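# Stack the standing pallet collar onto the pallet's collar

## Task

Place the pallet collar that is standing upright onto the collar already on the pallet, so that it sits squarely and fully seated on top of it.

## Robot and tools

Robots: four identical i2rt Big YAM arms, arm1 to arm4. Each has six revolute joints, a two-finger gripper and a wrist camera mounted on top of the hand that looks toward the fingertips. Reach is about 1.0 m from the joint1 axis. Room cameras: cam_high and cam_low. Wrist cameras: arm1_cam_wrist to arm4_cam_wrist.

Frame: one shared scene frame, origin on the floor, +z up, in metres. Each foot (base_link) faces along its own +x. Calibrated feet as x, y, z, quat_wxyz: arm1 -0.449, -0.868, +0.858, (+0.721, +0.002, +0.006, +0.693); arm2 +0.221, -0.877, +0.850, (+0.666, +0.001, -0.004, +0.746); arm3 +1.002, -0.052, +0.852, (+0.107, +0.005, +0.005, -0.994); arm4 -0.910, -0.163, +0.906, (+0.993, +0.006, -0.002, -0.120). The hand point lies between the finger pads, roughly 1 cm behind the tips; the fingers point along the hand's +z and open along its y. The printed hand can be off from the true one, especially when reaching far.

move: each of arm1..arm4 is optional; a robot not named gets nothing new. Per arm give "joints", "target" (with optional "speed"), or both.
- "joints": absolute goals keyed by name, in radians: joint1_rad -2.879..2.879 (rotation about the foot, positive counter-clockwise seen from above, 0 along the foot's +x); joint2_rad 0..3.141 (shoulder, 0 = upper arm back and about level, positive lifts it up then forward); joint3_rad 0..3.019 (elbow, 0 = folded); joint4_rad -1.692..1.57 (hand pitch, positive tips fingers up); joint5_rad -1.57..1.57 (sideways swing, positive to the arm's right); joint6_rad -2.094..2.094 (roll, positive clockwise seen from behind the hand); gripper_m 0..0.093 m, the fingertip gap. Done tolerances: ±0.045, ±0.14, ±0.09, ±0.055, ±0.03, ±0.035 rad, ±0.003 m. When "target" is also given, "joints" may only contain gripper_m.
- "target": one list of 7 numbers [x, y, z, qw, qx, qy, qz], an absolute hand pose in the scene frame (metres, unit quaternion), matching the printed "hand" line. The hand travels in a straight line from its hand_target toward it. "speed": top path speed 0.002..0.5 m/s (default 0.25); rotation limited to twice that in rad/s; only allowed with "target".
- "cameras": list of camera names, or "all"; omitted/null = all; [] = none.
All motions of a call start together. Hand paths are stretched to end together, last 0.5 to 10 s, and are cut off at 10 s; no call runs past 15 s. Each control step clamps the commanded pose to within 100 mm and 20 degrees of the measured hand, then uses damped IK (position favoured). Expect errors of a centimetre or more, lag, overshoot in speed near full stretch, and wide swings on joint moves. Paths do not avoid objects or other arms. Unknown keys make a call invalid; out-of-range values get it refused, and a refusal or stop cancels the rest of that reply's move, wait and finished_scene calls.

wait: seconds 0..10, plus optional cameras; nothing new is commanded. zoom_image: camera and region [x0, y0, x1, y1] in pixels from the top-left, at most 504 by 504, on a camera shown in the latest images. read_manual: licence texts only. finished_scene: scene = current scene number; ends the scene irreversibly, so the collar must stay seated without help.

Results: per-arm state; "pictures" gives image order (frames may be slightly newer than stale state). "move: arm1 done; arm2 time_out" summarises each moved arm. Arms listed "as last shown" were not commanded and their omitted lines are unchanged. Omitted lines: velocities within noise, unchanged temperatures (shown after a 5 °C change), hand_target while hand_status is done or not commanded, pos_world. Status words: off_target (resting away from goal, maybe still pushing); time_out (each joint keeps a goal near where it stopped, within 0.375, 0.375, 0.113, 0.225, 0.075, 0.3 rad, and may move on if freed; on_its_own lists these, with "held at" = current goal); "joint command not followed" / "pose unreachable" = a self/arm-collision check withheld the goals (gripper still acts), joints then read not_followed and may still be attempted. To relieve pushing, resend the reported position. Joint velocities in rad/s (gripper m/s). Torques in N m, positive toward larger angle, include gravity, have offsets and noise; numbers 3 and 4 wrap at ±28.

Gripper: gripping a hard part, gripper_m reads up to 0.005 m below its width; closed empty reads 0.000 to 0.002; free-air readings are up to 0.002 m too wide. Just under the touch reading the grip is light; about 0.005 m below it the full force (about 50 to 64 N per pad) applies. Release by commanding well above the reading.

Cautions: arms do not stop on contact and keep pushing hard. A strong press between two robots fails the scene; fingers, gripper housings and wrist cameras can still collide. Sustained load, stretched poses or pushing at unreachable goals heat motors: MOTOR HOT at 85 °C, and at 100 °C the arm goes limp and drops for 30 to 60 s or more (keys then read limit_stop_at_motor_heat; resend targets). Do not drop the collar, release it while moving, slam it, or push anything off the work area or to the floor. Loose objects may occasionally get nudged by outside disturbances. Smooth, low-effort motion is preferred.

Each tool is called by a JSON object that holds its "method" and its "body", one argument or row to a line.

## Session

{"method": "move", "body": {

}}

Scene clock: 0.00 s.
Joint torques (N m): no reading
Motor temperatures (°C): arm1=[31 38 36 30 37 29 36] | arm2=[32 31 27 34 33 27 31] | arm3=[29 32 35 37 28 30 28] | arm4=[36 28 37 30 29 34 28]
Heat: arm1: hottest joint2_rad 38 °C; arm2: hottest joint4_rad 34 °C; arm3: hottest joint4_rad 37 °C; arm4: hottest joint3_rad 37 °C.
Joint velocities: within noise
arm1.joint_positions: joint1_rad=-0.398 joint2_rad=+0.470 joint3_rad=+1.390 joint4_rad=-1.240 joint5_rad=+0.115 joint6_rad=+0.097 gripper_m=+0.09396
arm1.joint_status: not commanded
arm1.hand: x=-0.3492 y=-0.7115 z=+1.4449 quat_wxyz=(-0.499, +0.372, -0.723, -0.299) (m; scene frame)
arm1.hand_target: x=-0.3509 y=-0.7153 z=+1.4564 quat_wxyz=(-0.508, +0.368, -0.717, -0.306) (m; scene frame)
arm1.hand_status: not commanded
arm2.joint_positions: joint1_rad=+0.088 joint2_rad=+0.484 joint3_rad=+1.404 joint4_rad=-1.425 joint5_rad=-0.290 joint6_rad=+0.382 gripper_m=+0.09396
arm2.joint_status: not commanded
arm2.hand: x=+0.1399 y=-0.7350 z=+1.4055 quat_wxyz=(-0.132, +0.603, -0.605, -0.503) (m; scene frame)
arm2.hand_target: x=+0.1405 y=-0.7382 z=+1.4154 quat_wxyz=(-0.138, +0.600, -0.600, -0.511) (m; scene frame)
arm2.hand_status: not commanded
arm3.joint_positions: joint1_rad=-0.295 joint2_rad=+0.553 joint3_rad=+1.337 joint4_rad=-1.279 joint5_rad=+0.134 joint6_rad=+0.463 gripper_m=+0.09396
arm3.joint_status: not commanded
arm3.hand: x=+0.7796 y=-0.0168 z=+1.3910 quat_wxyz=(-0.035, -0.819, +0.261, +0.511) (m; scene frame)
arm3.hand_target: x=+0.7824 y=-0.0171 z=+1.4028 quat_wxyz=(-0.037, -0.812, +0.259, +0.522) (m; scene frame)
arm3.hand_status: not commanded
arm4.joint_positions: joint1_rad=+0.170 joint2_rad=+0.616 joint3_rad=+1.374 joint4_rad=-1.499 joint5_rad=+0.177 joint6_rad=-0.496 gripper_m=+0.09396
arm4.joint_status: not commanded
arm4.hand: x=-0.7070 y=-0.2144 z=+1.4101 quat_wxyz=(-0.367, +0.155, -0.899, +0.185) (m; scene frame)
arm4.hand_target: x=-0.7087 y=-0.2144 z=+1.4233 quat_wxyz=(-0.381, +0.153, -0.892, +0.188) (m; scene frame)
arm4.hand_status: not commanded
pictures: arm1_cam_wrist, arm2_cam_wrist, arm3_cam_wrist, arm4_cam_wrist, cam_high, cam_low
Images, in order (width x height): arm1_cam_wrist 672x504, arm2_cam_wrist 672x504, arm3_cam_wrist 672x504, arm4_cam_wrist 672x504, cam_high 672x504, cam_low 672x504.

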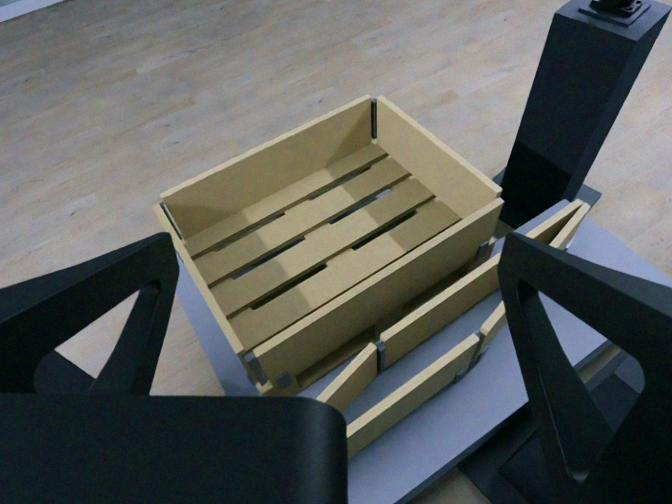

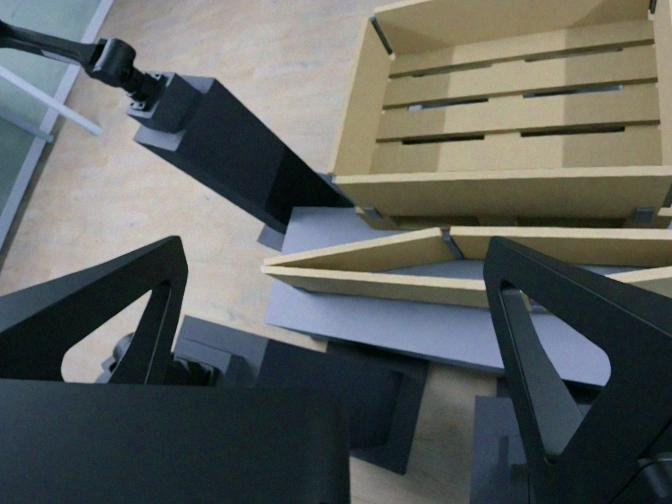

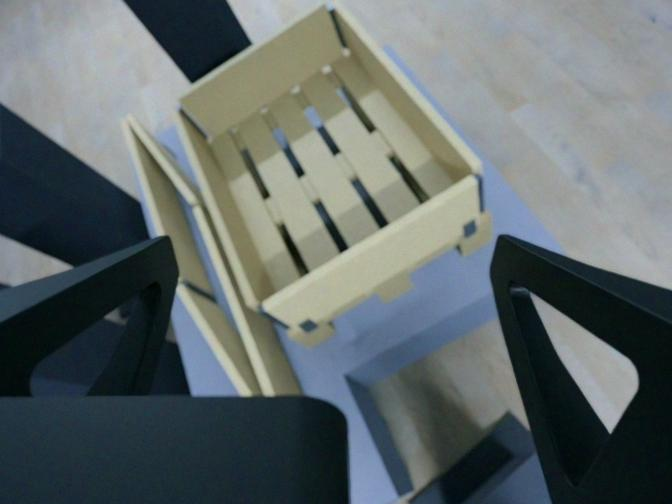

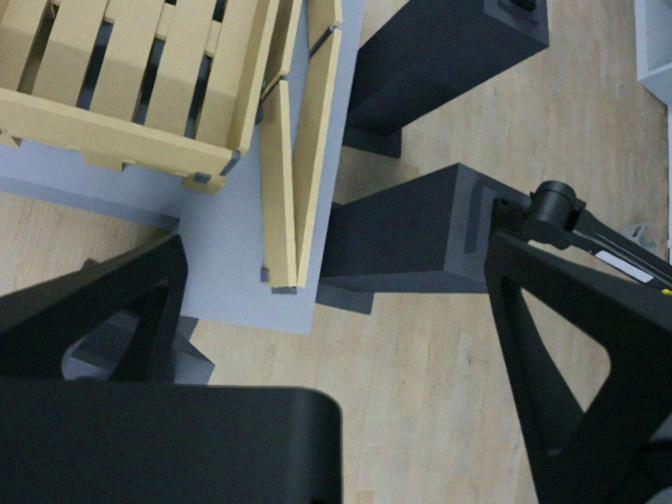

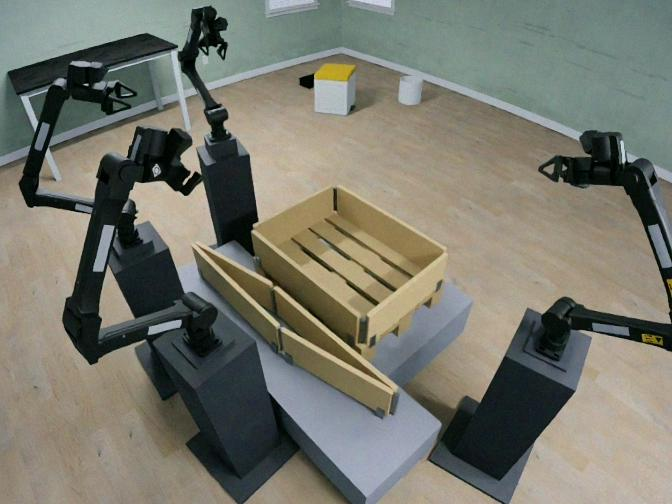

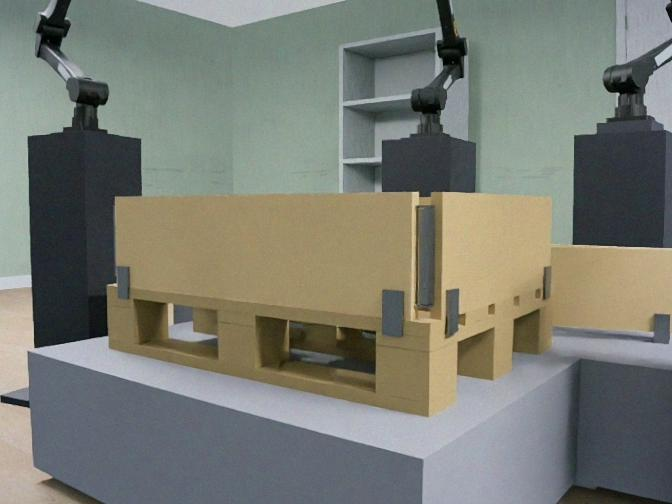

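{"method": "move", "body": {
  "arm4": {"target":[-0.375,-0.475,0.75,0,-0.061,0.998,0],"speed":0.3},
  "arm3": {"target":[0.39,-0.487,0.75,0,0.991,0.131,0],"speed":0.3}
}}

{"method": "move", "body": {

}}

Scene clock: 41.97 s.
Joint torques (N m): arm1=[-0.03 4.48 10.33 1.92 -0.02 0.01] | arm2=[0.32 4.84 9.26 1.62 -0.14 -0.22] | arm3=[2.43 -23.36 12.08 -0.01 -0.08 -0.23] | arm4=[-0.62 -20.66 10.33 -0.01 0.06 0.01]
Motor temperatures (°C): arm1=[31 38 39 30 36 29 35] | arm2=[32 31 30 34 32 27 30] | arm3=[29 32 42 37 28 29 28] | arm4=[36 28 43 30 28 33 28]
Heat: arm1: hottest joint3_rad 39 °C; arm2: hottest joint4_rad 34 °C; arm3: hottest joint3_rad 42 °C; arm4: hottest joint3_rad 43 °C.
move: arm3 off_target; arm4 off_target
arm1, arm2: as last shown
arm3.joint_positions: joint1_rad=+0.390 joint2_rad=+2.585 joint3_rad=+2.265 joint4_rad=-1.261 joint5_rad=+0.001 joint6_rad=+0.378 gripper_m=+0.09396
arm3.hand: x=+0.3949 y=-0.4711 z=+0.7486 quat_wxyz=(+0.008, -0.994, -0.113, -0.009) (m; scene frame)
arm3.hand_target: x=+0.3918 y=-0.4858 z=+0.7516 quat_wxyz=(+0.002, -0.992, -0.128, -0.001) (m; scene frame)
arm3.hand_status: off_target (0.017 m and 2.5 deg from the pose sent, 0.885 m and 78.0 deg at the start)
arm4.joint_positions: joint1_rad=-0.277 joint2_rad=+2.351 joint3_rad=+1.569 joint4_rad=-0.811 joint5_rad=+0.013 joint6_rad=-0.661 gripper_m=+0.09396
arm4.hand: x=-0.3867 y=-0.4609 z=+0.7428 quat_wxyz=(+0.009, +0.072, -0.997, -0.007) (m; scene frame)
arm4.hand_target: x=-0.3762 y=-0.4758 z=+0.7517 quat_wxyz=(+0.000, +0.060, -0.998, +0.001) (m; scene frame)
arm4.hand_status: off_target (0.020 m and 1.8 deg from the pose sent, 0.784 m and 50.0 deg at the start)
pictures: arm1_cam_wrist, arm2_cam_wrist, arm3_cam_wrist, arm4_cam_wrist, cam_high, cam_low

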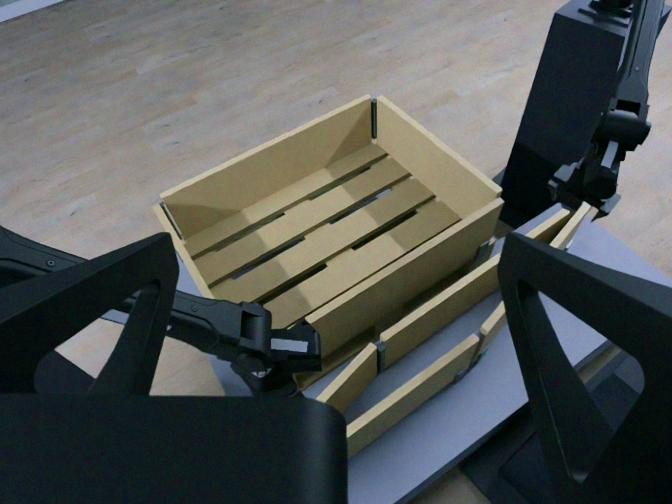

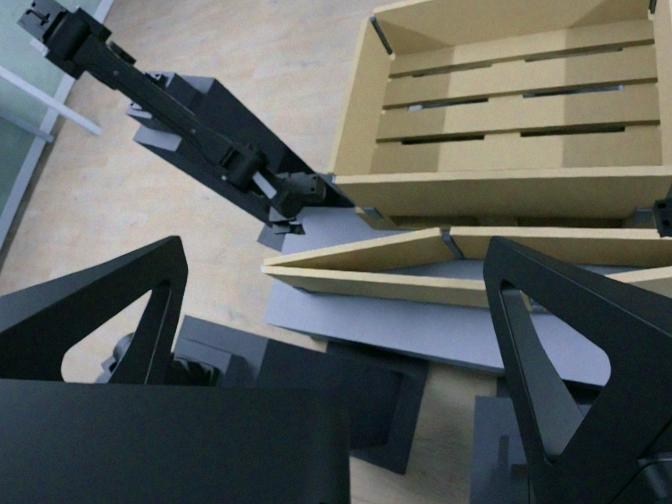

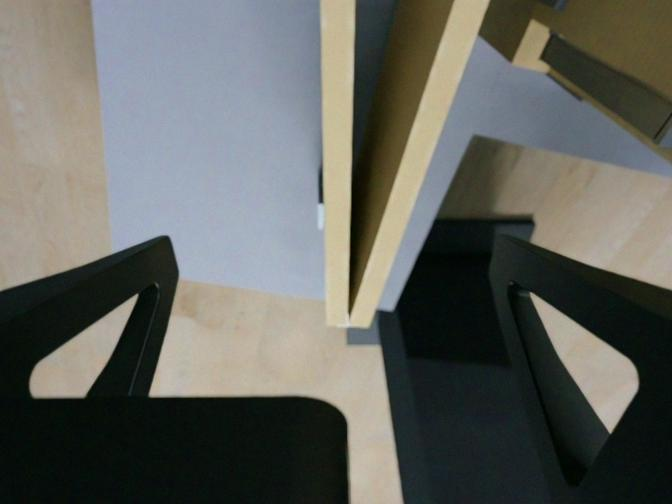

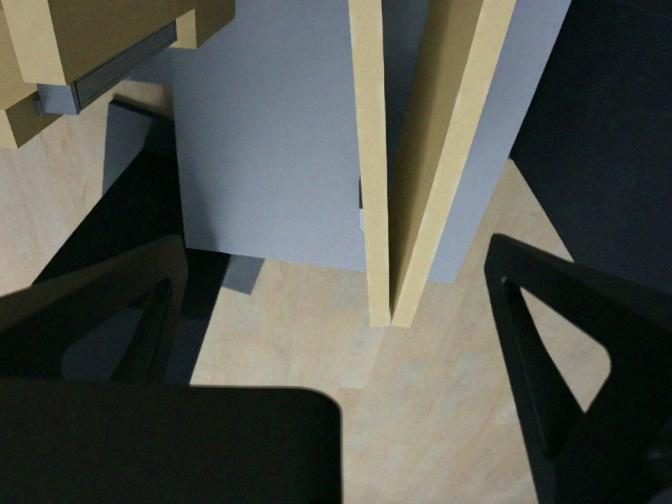

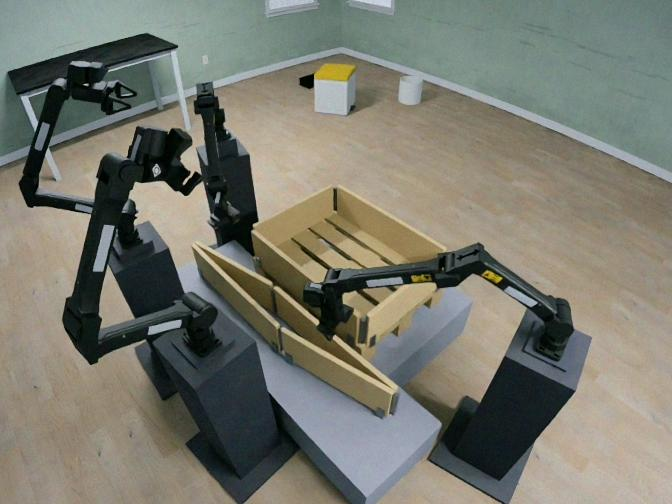

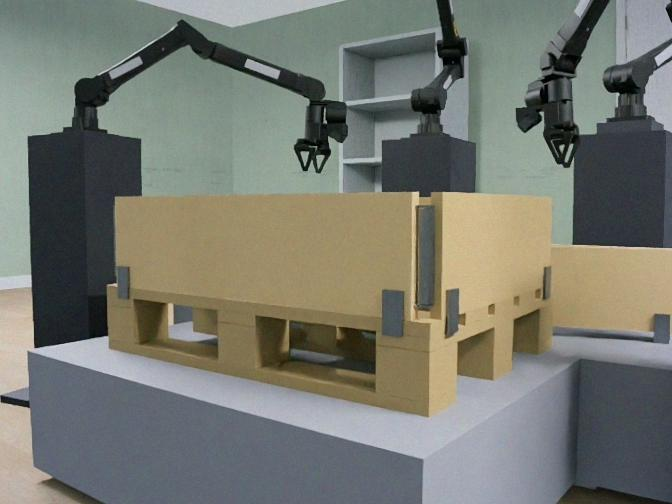

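Scene clock: 41.97 s.
Joint torques (N m): arm1=[-0.03 4.48 10.33 1.92 -0.02 0.01] | arm2=[0.32 4.84 9.26 1.62 -0.14 -0.22] | arm3=[2.43 -23.36 12.08 -0.01 -0.08 -0.23] | arm4=[-0.62 -20.66 10.33 -0.01 0.06 0.01]
Motor temperatures (°C): arm1=[31 38 39 30 36 29 35] | arm2=[32 31 30 34 32 27 30] | arm3=[29 32 42 37 28 29 28] | arm4=[36 28 43 30 28 33 28]
Heat: arm1: hottest joint3_rad 39 °C; arm2: hottest joint4_rad 34 °C; arm3: hottest joint3_rad 42 °C; arm4: hottest joint3_rad 43 °C.
Joint velocities: within noise
arm1.joint_positions: joint1_rad=-0.398 joint2_rad=+0.470 joint3_rad=+1.390 joint4_rad=-1.240 joint5_rad=+0.115 joint6_rad=+0.097 gripper_m=+0.09396
arm1.joint_status: not commanded
arm1.hand: x=-0.3492 y=-0.7115 z=+1.4449 quat_wxyz=(-0.499, +0.372, -0.723, -0.299) (m; scene frame)
arm1.hand_target: x=-0.3509 y=-0.7153 z=+1.4564 quat_wxyz=(-0.508, +0.368, -0.717, -0.306) (m; scene frame)
arm1.hand_status: not commanded
arm2.joint_positions: joint1_rad=+0.088 joint2_rad=+0.484 joint3_rad=+1.404 joint4_rad=-1.425 joint5_rad=-0.290 joint6_rad=+0.382 gripper_m=+0.09396
arm2.joint_status: not commanded
arm2.hand: x=+0.1399 y=-0.7350 z=+1.4055 quat_wxyz=(-0.132, +0.603, -0.605, -0.503) (m; scene frame)
arm2.hand_target: x=+0.1405 y=-0.7382 z=+1.4154 quat_wxyz=(-0.138, +0.600, -0.600, -0.511) (m; scene frame)
arm2.hand_status: not commanded
arm3.joint_positions: joint1_rad=+0.390 joint2_rad=+2.585 joint3_rad=+2.265 joint4_rad=-1.261 joint5_rad=+0.001 joint6_rad=+0.378 gripper_m=+0.09396
arm3.joint_status: not commanded
arm3.hand: x=+0.3949 y=-0.4711 z=+0.7486 quat_wxyz=(+0.008, -0.994, -0.113, -0.009) (m; scene frame)
arm3.hand_target: x=+0.3918 y=-0.4858 z=+0.7516 quat_wxyz=(+0.002, -0.992, -0.128, -0.001) (m; scene frame)
arm3.hand_status: off_target (0.017 m and 2.5 deg from the pose sent, 0.885 m and 78.0 deg at the start)
arm4.joint_positions: joint1_rad=-0.277 joint2_rad=+2.351 joint3_rad=+1.569 joint4_rad=-0.811 joint5_rad=+0.013 joint6_rad=-0.661 gripper_m=+0.09396
arm4.joint_status: not commanded
arm4.hand: x=-0.3867 y=-0.4609 z=+0.7428 quat_wxyz=(+0.009, +0.072, -0.997, -0.007) (m; scene frame)
arm4.hand_target: x=-0.3762 y=-0.4758 z=+0.7517 quat_wxyz=(+0.000, +0.060, -0.998, +0.001) (m; scene frame)
arm4.hand_status: off_target (0.020 m and 1.8 deg from the pose sent, 0.784 m and 50.0 deg at the start)
pictures: arm1_cam_wrist, arm2_cam_wrist, arm3_cam_wrist, arm4_cam_wrist, cam_high, cam_low
Images, in order (width x height): arm1_cam_wrist 672x504, arm2_cam_wrist 672x504, arm3_cam_wrist 672x504, arm4_cam_wrist 672x504, cam_high 672x504, cam_low 672x504.

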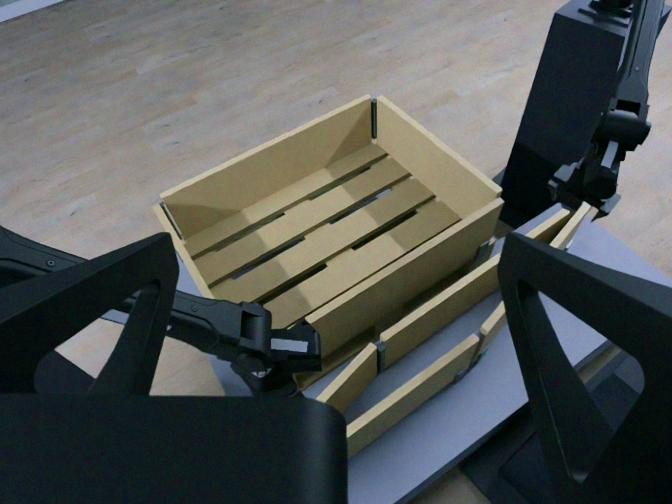

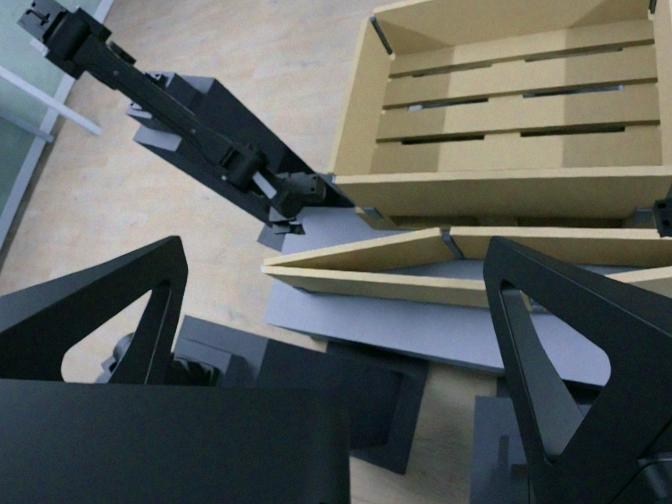

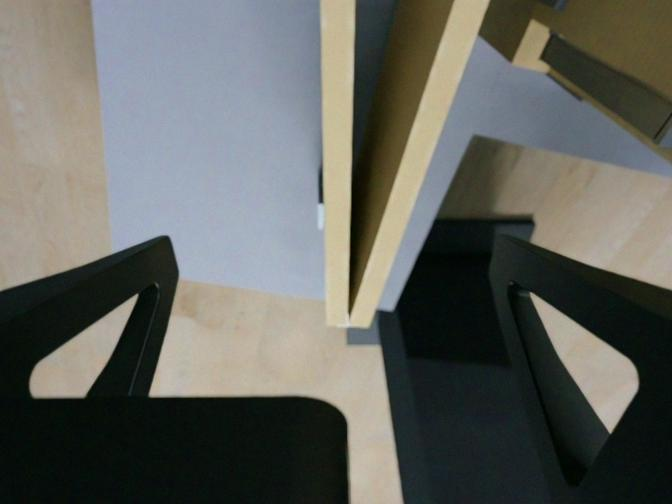

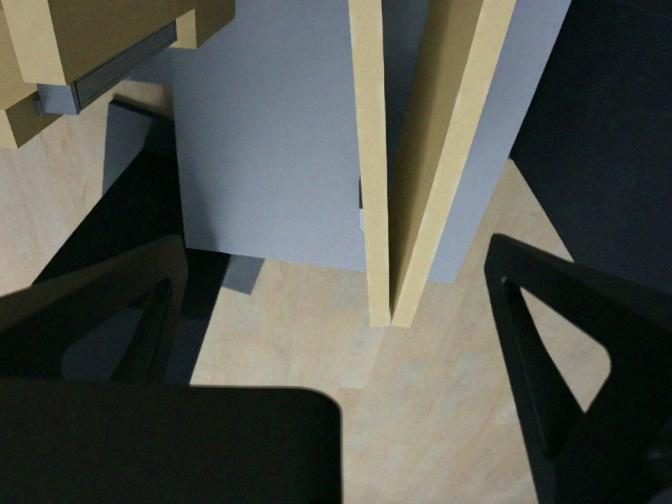

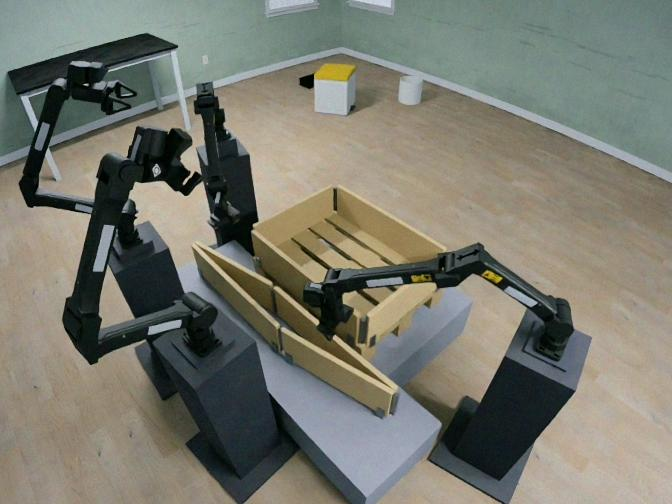

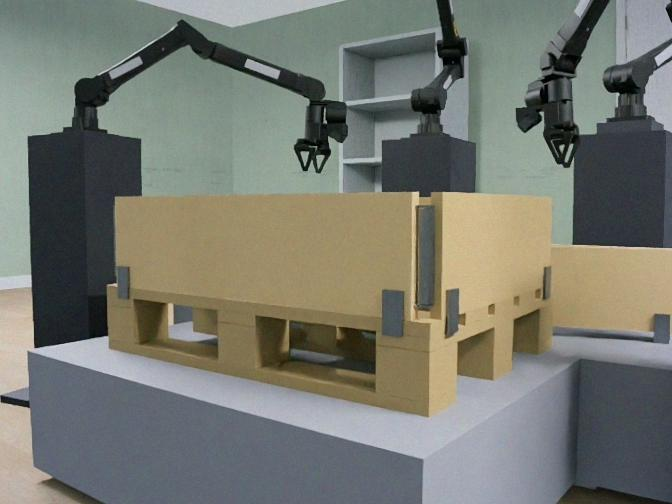

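{"method": "move", "body": {
  "arm4": {"target":[-0.367,-0.505,0.595,0,-0.116,0.993,0],"speed":0.2},
  "arm3": {"target":[0.396,-0.481,0.595,0,0.993,0.116,0],"speed":0.2},
  "cameras": ["arm3_cam_wrist","arm4_cam_wrist","cam_low"]
}}

Scene clock: 63.90 s.
Joint torques (N m): arm1=[0.03 4.48 10.35 1.94 -0.02 0.01] | arm2=[0.32 4.84 9.26 1.62 -0.14 -0.22] | arm3=[2.26 -24.59 10.99 0.35 -0.08 -0.01] | arm4=[-0.44 -21.6 9.07 0.64 -0.01 -0.21]
move: arm3 off_target; arm4 off_target
arm1, arm2: as last shown
arm3.joint_positions: joint1_rad=+0.390 joint2_rad=+2.837 joint3_rad=+2.314 joint4_rad=-1.075 joint5_rad=-0.002 joint6_rad=+0.378 gripper_m=+0.09396
arm3.hand: x=+0.4063 y=-0.4631 z=+0.5846 quat_wxyz=(+0.010, -0.993, -0.113, -0.018) (m; scene frame)
arm3.hand_target: x=+0.3968 y=-0.4805 z=+0.5956 quat_wxyz=(+0.000, -0.993, -0.116, +0.000) (m; scene frame)
arm3.hand_status: off_target (0.023 m and 2.4 deg from the pose sent, 0.154 m and 1.4 deg at the start)
arm4.joint_positions: joint1_rad=-0.313 joint2_rad=+2.703 joint3_rad=+1.805 joint4_rad=-0.708 joint5_rad=+0.014 joint6_rad=-0.774 gripper_m=+0.09396
arm4.hand: x=-0.3794 y=-0.4887 z=+0.5910 quat_wxyz=(+0.014, +0.111, -0.994, -0.011) (m; scene frame)
arm4.hand_target: x=-0.3676 y=-0.5048 z=+0.5956 quat_wxyz=(+0.000, +0.111, -0.994, +0.000) (m; scene frame)
arm4.hand_status: off_target (0.021 m and 2.2 deg from the pose sent, 0.155 m and 5.2 deg at the start)
pictures: arm3_cam_wrist, arm4_cam_wrist, cam_low

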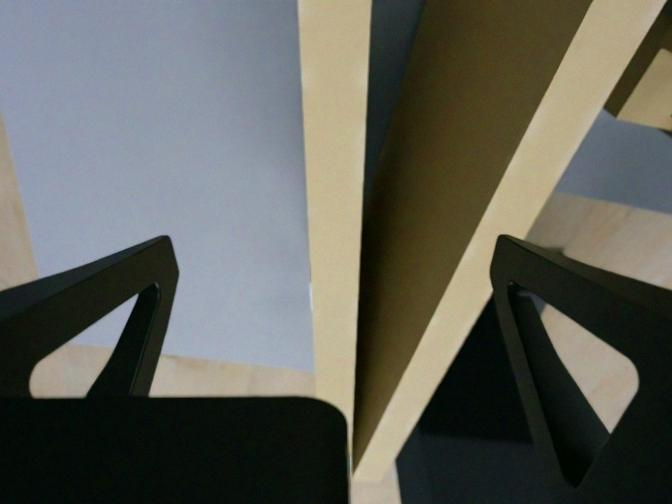

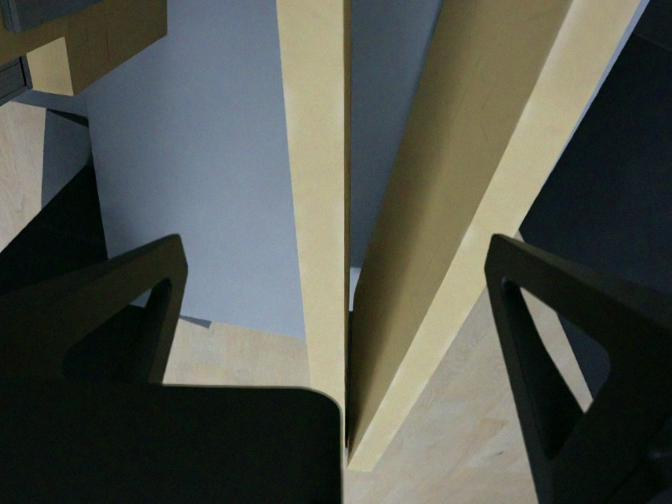

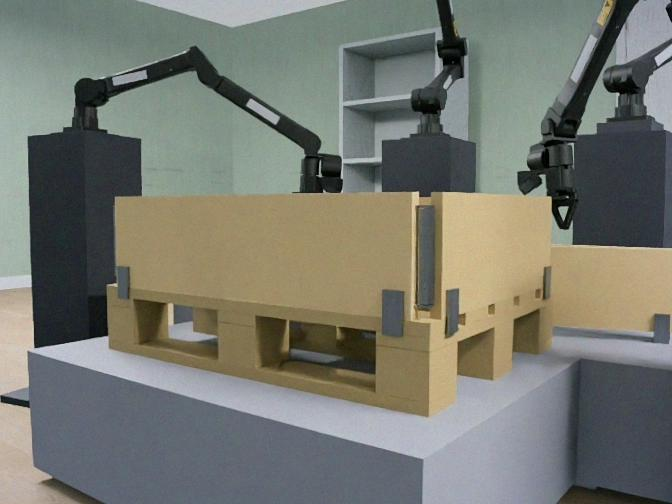

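{"method": "move", "body": {
  "arm4": {"target":[-0.365,-0.498,0.492,0,-0.126,0.992,0],"speed":0.12},
  "arm3": {"target":[0.394,-0.481,0.496,0,0.993,0.116,0],"speed":0.12},
  "cameras": ["arm3_cam_wrist","arm4_cam_wrist","cam_high"]
}}

Scene clock: 73.10 s.
Joint torques (N m): arm1=[0.03 4.54 10.35 1.94 -0.02 0.01] | arm2=[0.38 4.84 9.26 1.62 -0.13 -0.22] | arm3=[1.96 -23.59 11.4 -0.08 0.04 -0.02] | arm4=[0.15 -21.3 8.94 0.87 -0.02 -0.25]
move: arm3 done; arm4 off_target
arm1, arm2: as last shown
arm3.joint_positions: joint1_rad=+0.394 joint2_rad=+3.107 joint3_rad=+2.630 joint4_rad=-1.095 joint5_rad=-0.004 joint6_rad=+0.378 gripper_m=+0.09396
arm3.hand: x=+0.3969 y=-0.4722 z=+0.4961 quat_wxyz=(+0.004, -0.993, -0.115, -0.006) (m; scene frame)
arm3.hand_target: x=+0.3943 y=-0.4803 z=+0.4962 quat_wxyz=(+0.000, -0.993, -0.116, +0.001) (m; scene frame)
arm3.hand_status: done (0.009 m and 0.9 deg from the pose sent, 0.091 m and 2.4 deg at the start)
arm4.joint_positions: joint1_rad=-0.312 joint2_rad=+2.939 joint3_rad=+1.994 joint4_rad=-0.668 joint5_rad=+0.008 joint6_rad=-0.796 gripper_m=+0.09396
arm4.hand: x=-0.3809 y=-0.4843 z=+0.4902 quat_wxyz=(+0.015, +0.122, -0.992, -0.016) (m; scene frame)
arm4.hand_target: x=-0.3652 y=-0.4967 z=+0.4927 quat_wxyz=(-0.002, +0.126, -0.992, -0.002) (m; scene frame)
arm4.hand_status: off_target (0.021 m and 2.6 deg from the pose sent, 0.100 m and 2.7 deg at the start)
pictures: arm3_cam_wrist, arm4_cam_wrist, cam_high

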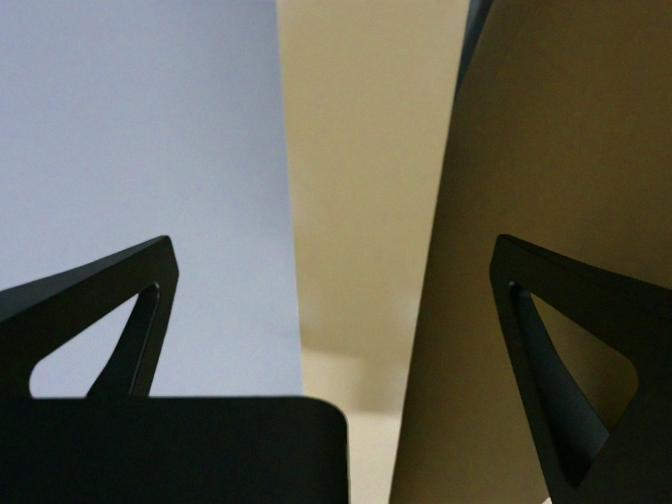

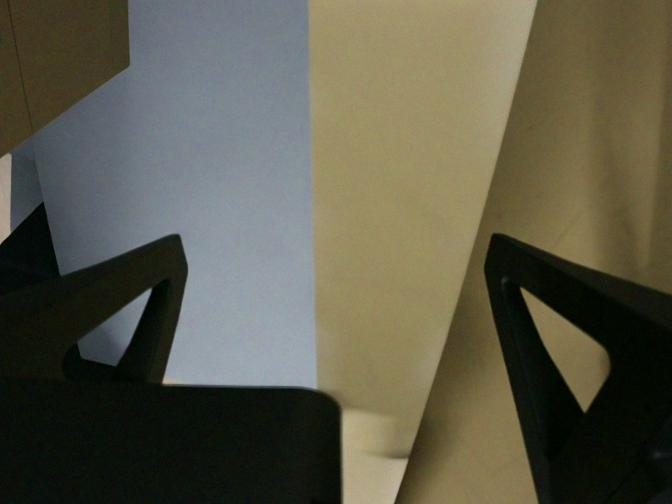

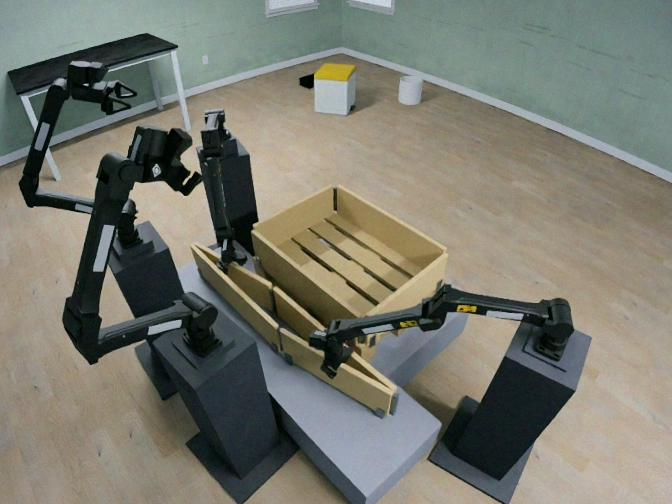

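{"method": "move", "body": {
  "arm4": {"target":[-0.361,-0.509,0.506,0,-0.126,0.992,0],"speed":0.1},
  "arm3": {"target":[0.392,-0.480,0.508,0,0.993,0.116,0],"speed":0.1},
  "cameras": ["arm4_cam_wrist"]
}}

{"method": "move", "body": {
  "arm4": {"joints":{"gripper_m":0.01}},
  "arm3": {"joints":{"gripper_m":0.01}}
}}

Scene clock: 81.27 s.
Joint torques (N m): arm1=[0.03 4.42 10.33 1.94 -0.01 0.01] | arm2=[0.38 4.84 9.26 1.62 -0.14 -0.22] | arm3=[1.73 -26.17 8.75 0.03 -0.01 -0.04] | arm4=[-0.73 -22.77 9.31 0.09 0.12 -0.26]
Motor temperatures (°C): arm1=[31 38 40 30 35 28 34] | arm2=[32 31 32 33 32 26 30] | arm3=[29 38 45 36 28 29 28] | arm4=[36 32 45 30 28 32 28]
move: arm3 off_target; arm4 off_target
arm1, arm2: as last shown
arm3.joint_positions: joint1_rad=+0.394 joint2_rad=+3.108 joint3_rad=+2.631 joint4_rad=-1.095 joint5_rad=-0.004 joint6_rad=+0.378 gripper_m=+0.09396
arm3.hand: x=+0.3967 y=-0.4724 z=+0.4963 quat_wxyz=(+0.003, -0.993, -0.115, -0.006) (m; scene frame)
arm3.hand_target: x=+0.3919 y=-0.4801 z=+0.5080 quat_wxyz=(+0.000, -0.993, -0.116, +0.000) (m; scene frame)
arm3.hand_status: off_target (0.015 m and 0.8 deg from the pose sent, 0.015 m and 0.9 deg at the start)
arm4.joint_positions: joint1_rad=-0.312 joint2_rad=+2.939 joint3_rad=+2.003 joint4_rad=-0.674 joint5_rad=+0.005 joint6_rad=-0.802 gripper_m=+0.09396
arm4.hand: x=-0.3778 y=-0.4857 z=+0.4922 quat_wxyz=(+0.013, +0.125, -0.992, -0.016) (m; scene frame)
arm4.hand_target: x=-0.3614 y=-0.5079 z=+0.5069 quat_wxyz=(-0.002, +0.126, -0.992, -0.002) (m; scene frame)
arm4.hand_status: off_target (0.032 m and 2.4 deg from the pose sent, 0.035 m and 2.6 deg at the start)
pictures: arm4_cam_wrist

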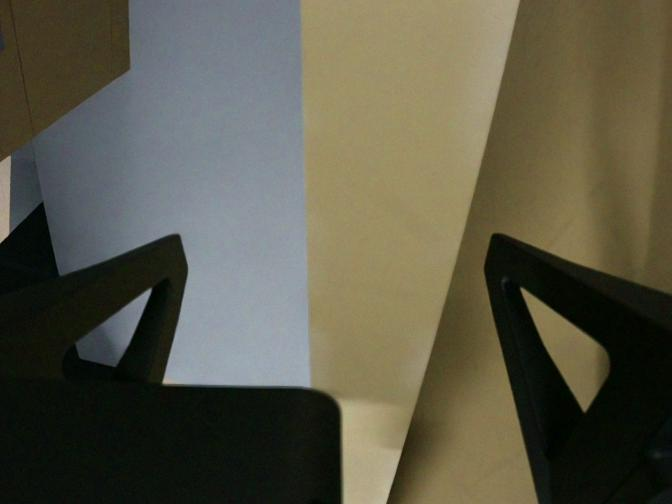

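Scene clock: 82.20 s.
Joint torques (N m): arm1=[0.03 4.48 10.33 1.92 -0.02 0.01] | arm2=[0.38 4.84 9.25 1.62 -0.14 -0.22] | arm3=[1.73 -26.23 8.77 0.1 -0.11 -0.04] | arm4=[-0.62 -22.83 8.62 0.21 0.1 -0.26]
move: arm3 off_target; arm4 off_target
arm1, arm2: as last shown
arm3.joint_positions: joint1_rad=+0.394 joint2_rad=+3.108 joint3_rad=+2.631 joint4_rad=-1.098 joint5_rad=+0.006 joint6_rad=+0.377 gripper_m=+0.01967
arm3.joint_status: gripper_m off_target (ended at +0.01969, target +0.01000)
arm3.hand: x=+0.3964 y=-0.4707 z=+0.4963 quat_wxyz=(+0.008, -0.993, -0.115, -0.005) (m; scene frame)
arm4.joint_positions: joint1_rad=-0.314 joint2_rad=+2.939 joint3_rad=+2.011 joint4_rad=-0.677 joint5_rad=+0.006 joint6_rad=-0.803 gripper_m=+0.01863
arm4.joint_status: gripper_m off_target (ended at +0.01866, target +0.01000)
arm4.hand: x=-0.3754 y=-0.4892 z=+0.4940 quat_wxyz=(+0.012, +0.124, -0.992, -0.014) (m; scene frame)
pictures: arm1_cam_wrist, arm2_cam_wrist, arm3_cam_wrist, arm4_cam_wrist, cam_high, cam_low

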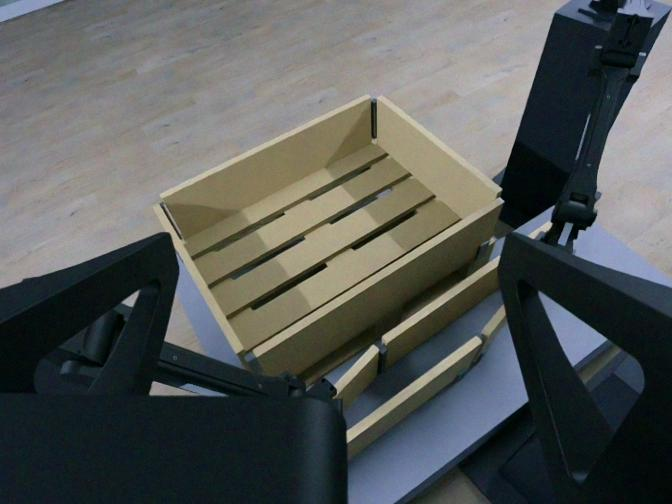

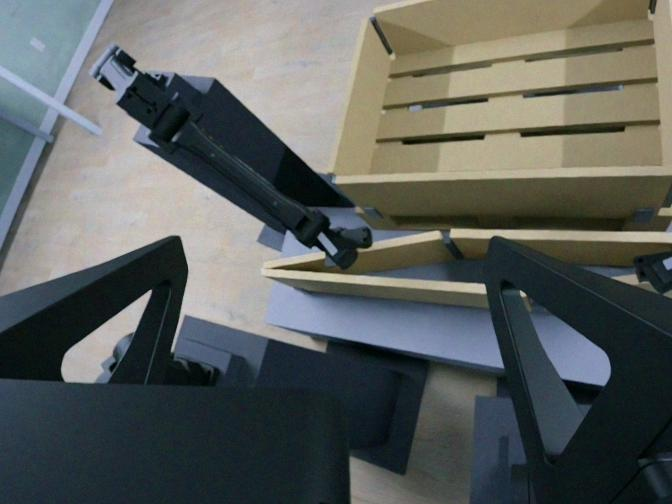

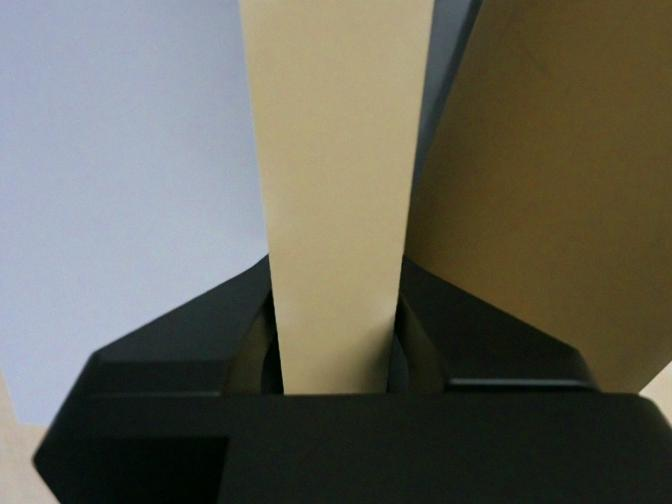

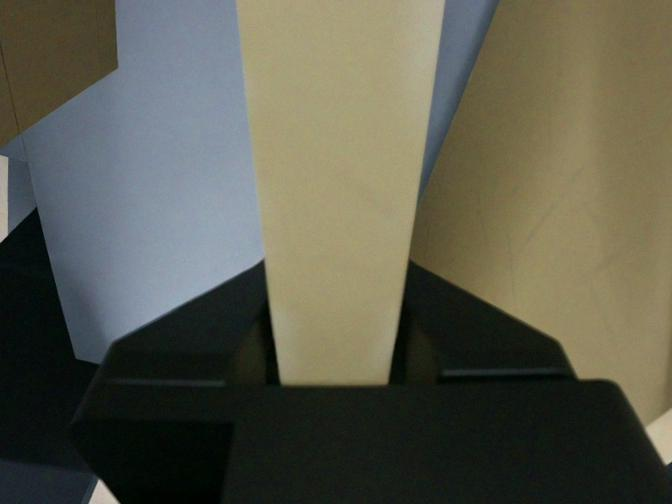

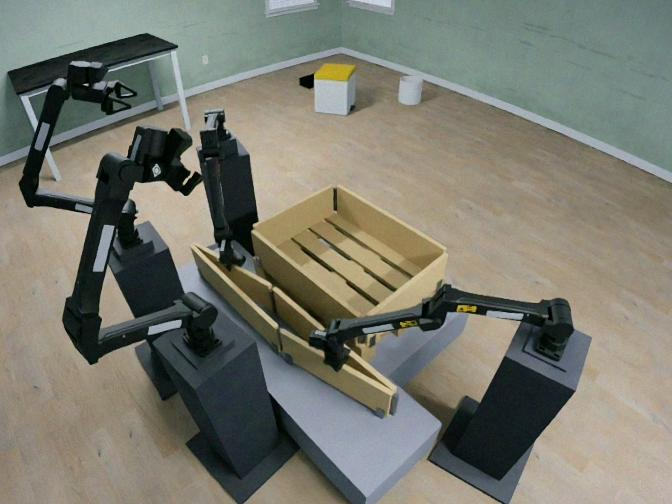

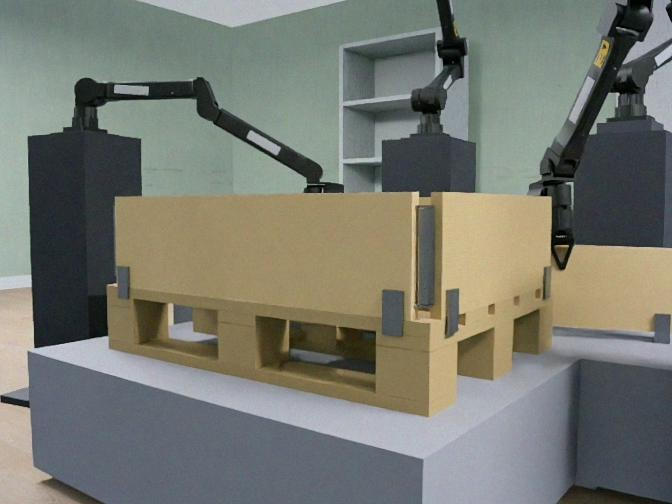

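{"method": "move", "body": {
  "arm4": {"target":[-0.365,-0.502,0.64,0,-0.126,0.992,0],"speed":0.08},
  "arm3": {"target":[0.393,-0.481,0.64,0,0.993,0.116,0],"speed":0.08}
}}

Scene clock: 91.53 s.
Joint torques (N m): arm1=[0.03 4.48 10.36 1.94 -0.01 0.01] | arm2=[0.38 4.84 9.26 1.62 -0.14 -0.22] | arm3=[4.19 -35.14 5.86 -2.43 -0.9 0.33] | arm4=[-2.9 -32.38 1.65 -1.92 0.83 -0.4]
move: arm3 off_target; arm4 off_target
arm1, arm2: as last shown
arm3.joint_positions: joint1_rad=+0.341 joint2_rad=+2.957 joint3_rad=+2.316 joint4_rad=-0.936 joint5_rad=+0.022 joint6_rad=+0.312 gripper_m=+0.01966
arm3.hand: x=+0.3989 y=-0.4198 z=+0.5015 quat_wxyz=(+0.016, -0.992, -0.121, -0.003) (m; scene frame)
arm3.hand_target: x=+0.3910 y=-0.4615 z=+0.5838 quat_wxyz=(-0.002, -0.993, -0.120, +0.007) (m; scene frame)
arm3.hand_status: off_target (0.152 m and 2.0 deg from the pose sent, 0.144 m and 1.1 deg at the start; pose on its path clipped on 43 of 76 steps)
arm4.joint_positions: joint1_rad=-0.262 joint2_rad=+2.837 joint3_rad=+1.827 joint4_rad=-0.588 joint5_rad=-0.009 joint6_rad=-0.760 gripper_m=+0.01863
arm4.hand: x=-0.3812 y=-0.4458 z=+0.5162 quat_wxyz=(+0.005, +0.129, -0.991, -0.017) (m; scene frame)
arm4.hand_target: x=-0.3667 y=-0.4872 z=+0.5950 quat_wxyz=(-0.005, +0.125, -0.992, +0.004) (m; scene frame)
arm4.hand_status: off_target (0.137 m and 2.1 deg from the pose sent, 0.147 m and 2.1 deg at the start; pose on its path clipped on 43 of 76 steps)
pictures: arm1_cam_wrist, arm2_cam_wrist, arm3_cam_wrist, arm4_cam_wrist, cam_high, cam_low

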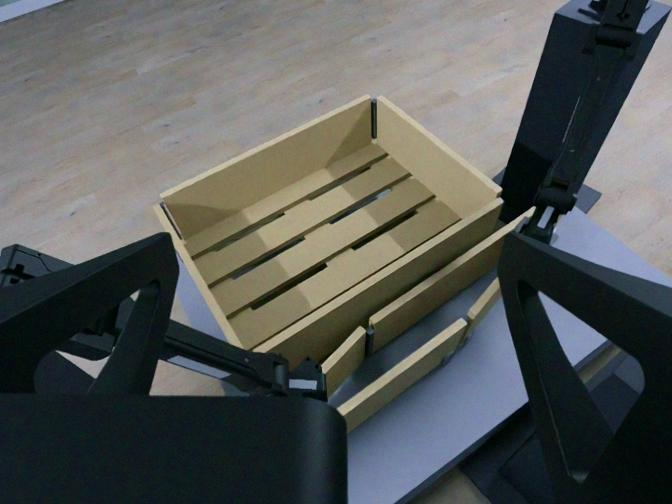

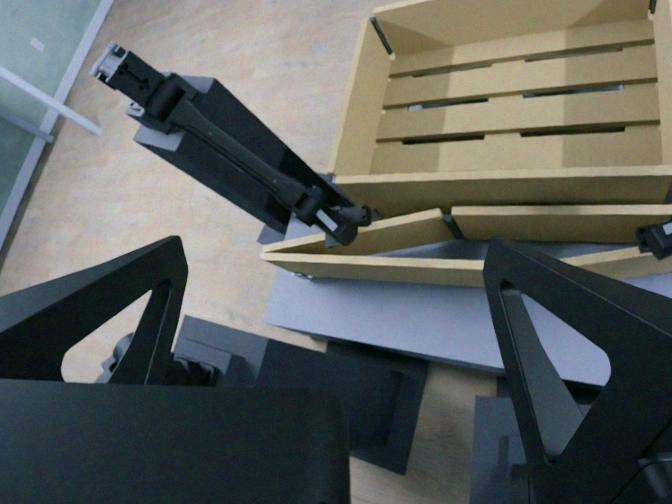

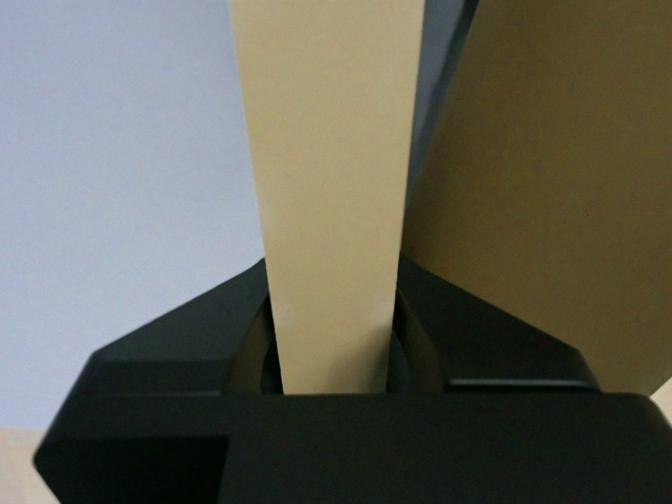

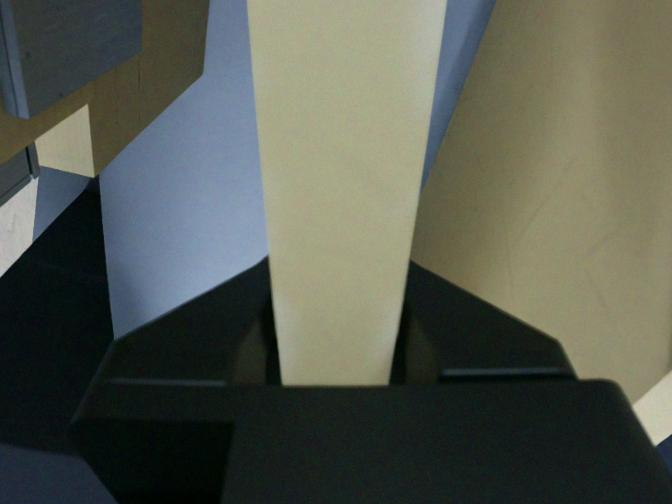

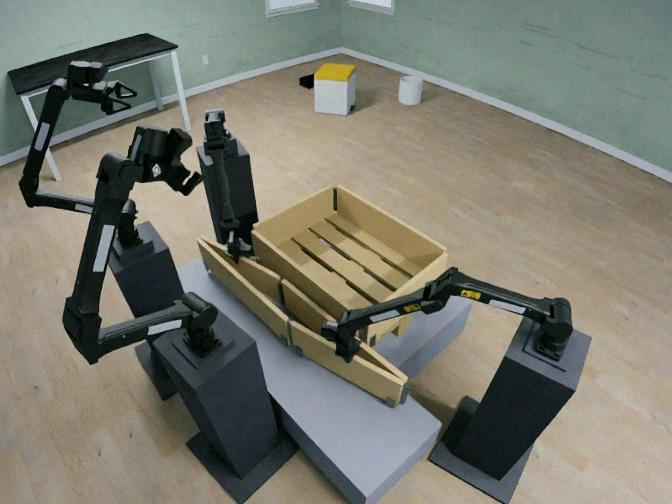

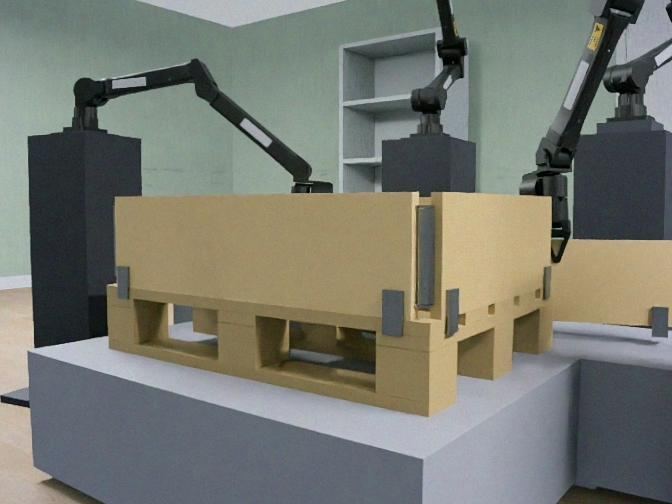

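{"method": "move", "body": {
  "arm4": {"target":[-0.365,-0.52,0.66,0,-0.126,0.992,0],"speed":0.08},
  "arm3": {"target":[0.393,-0.50,0.66,0,0.993,0.116,0],"speed":0.08},
  "cameras": ["cam_low","cam_high"]
}}

Scene clock: 104.87 s.
Joint torques (N m): arm1=[0.03 4.54 10.33 1.94 -0.02 0.01] | arm2=[0.38 4.84 9.26 1.62 -0.14 -0.22] | arm3=[4.72 -34.14 7.47 -3.1 -1.04 0.45] | arm4=[-3.6 -32.03 2.43 -2.52 0.89 -0.49]
Motor temperatures (°C): arm1=[31 38 41 30 34 28 33] | arm2=[32 31 32 33 31 26 29] | arm3=[29 46 43 36 29 29 29] | arm4=[36 41 43 30 29 32 30]
move: arm3 off_target; arm4 off_target
arm1, arm2: as last shown
arm3.joint_positions: joint1_rad=+0.341 joint2_rad=+2.957 joint3_rad=+2.315 joint4_rad=-0.934 joint5_rad=+0.022 joint6_rad=+0.312 gripper_m=+0.01966
arm3.hand: x=+0.3987 y=-0.4199 z=+0.5014 quat_wxyz=(+0.016, -0.992, -0.121, -0.002) (m; scene frame)
arm3.hand_target: x=+0.3937 y=-0.4655 z=+0.5823 quat_wxyz=(-0.001, -0.993, -0.117, +0.002) (m; scene frame)
arm3.hand_status: off_target (0.178 m and 2.0 deg from the pose sent, 0.178 m and 2.0 deg at the start; pose on its path clipped on 45 of 48 steps)
arm4.joint_positions: joint1_rad=-0.262 joint2_rad=+2.836 joint3_rad=+1.827 joint4_rad=-0.588 joint5_rad=-0.009 joint6_rad=-0.760 gripper_m=+0.01863
arm4.hand: x=-0.3810 y=-0.4459 z=+0.5164 quat_wxyz=(+0.004, +0.129, -0.991, -0.017) (m; scene frame)
arm4.hand_target: x=-0.3705 y=-0.4909 z=+0.5940 quat_wxyz=(+0.000, +0.126, -0.992, +0.001) (m; scene frame)
arm4.hand_status: off_target (0.162 m and 2.1 deg from the pose sent, 0.163 m and 2.1 deg at the start; pose on its path clipped on 43 of 48 steps)
pictures: cam_high, cam_low

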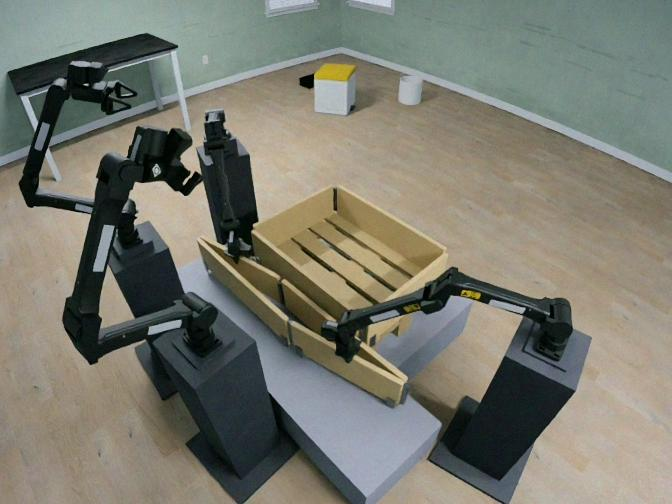

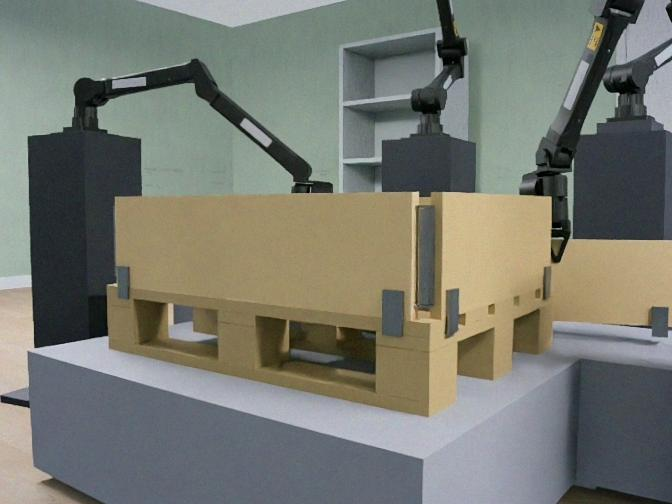

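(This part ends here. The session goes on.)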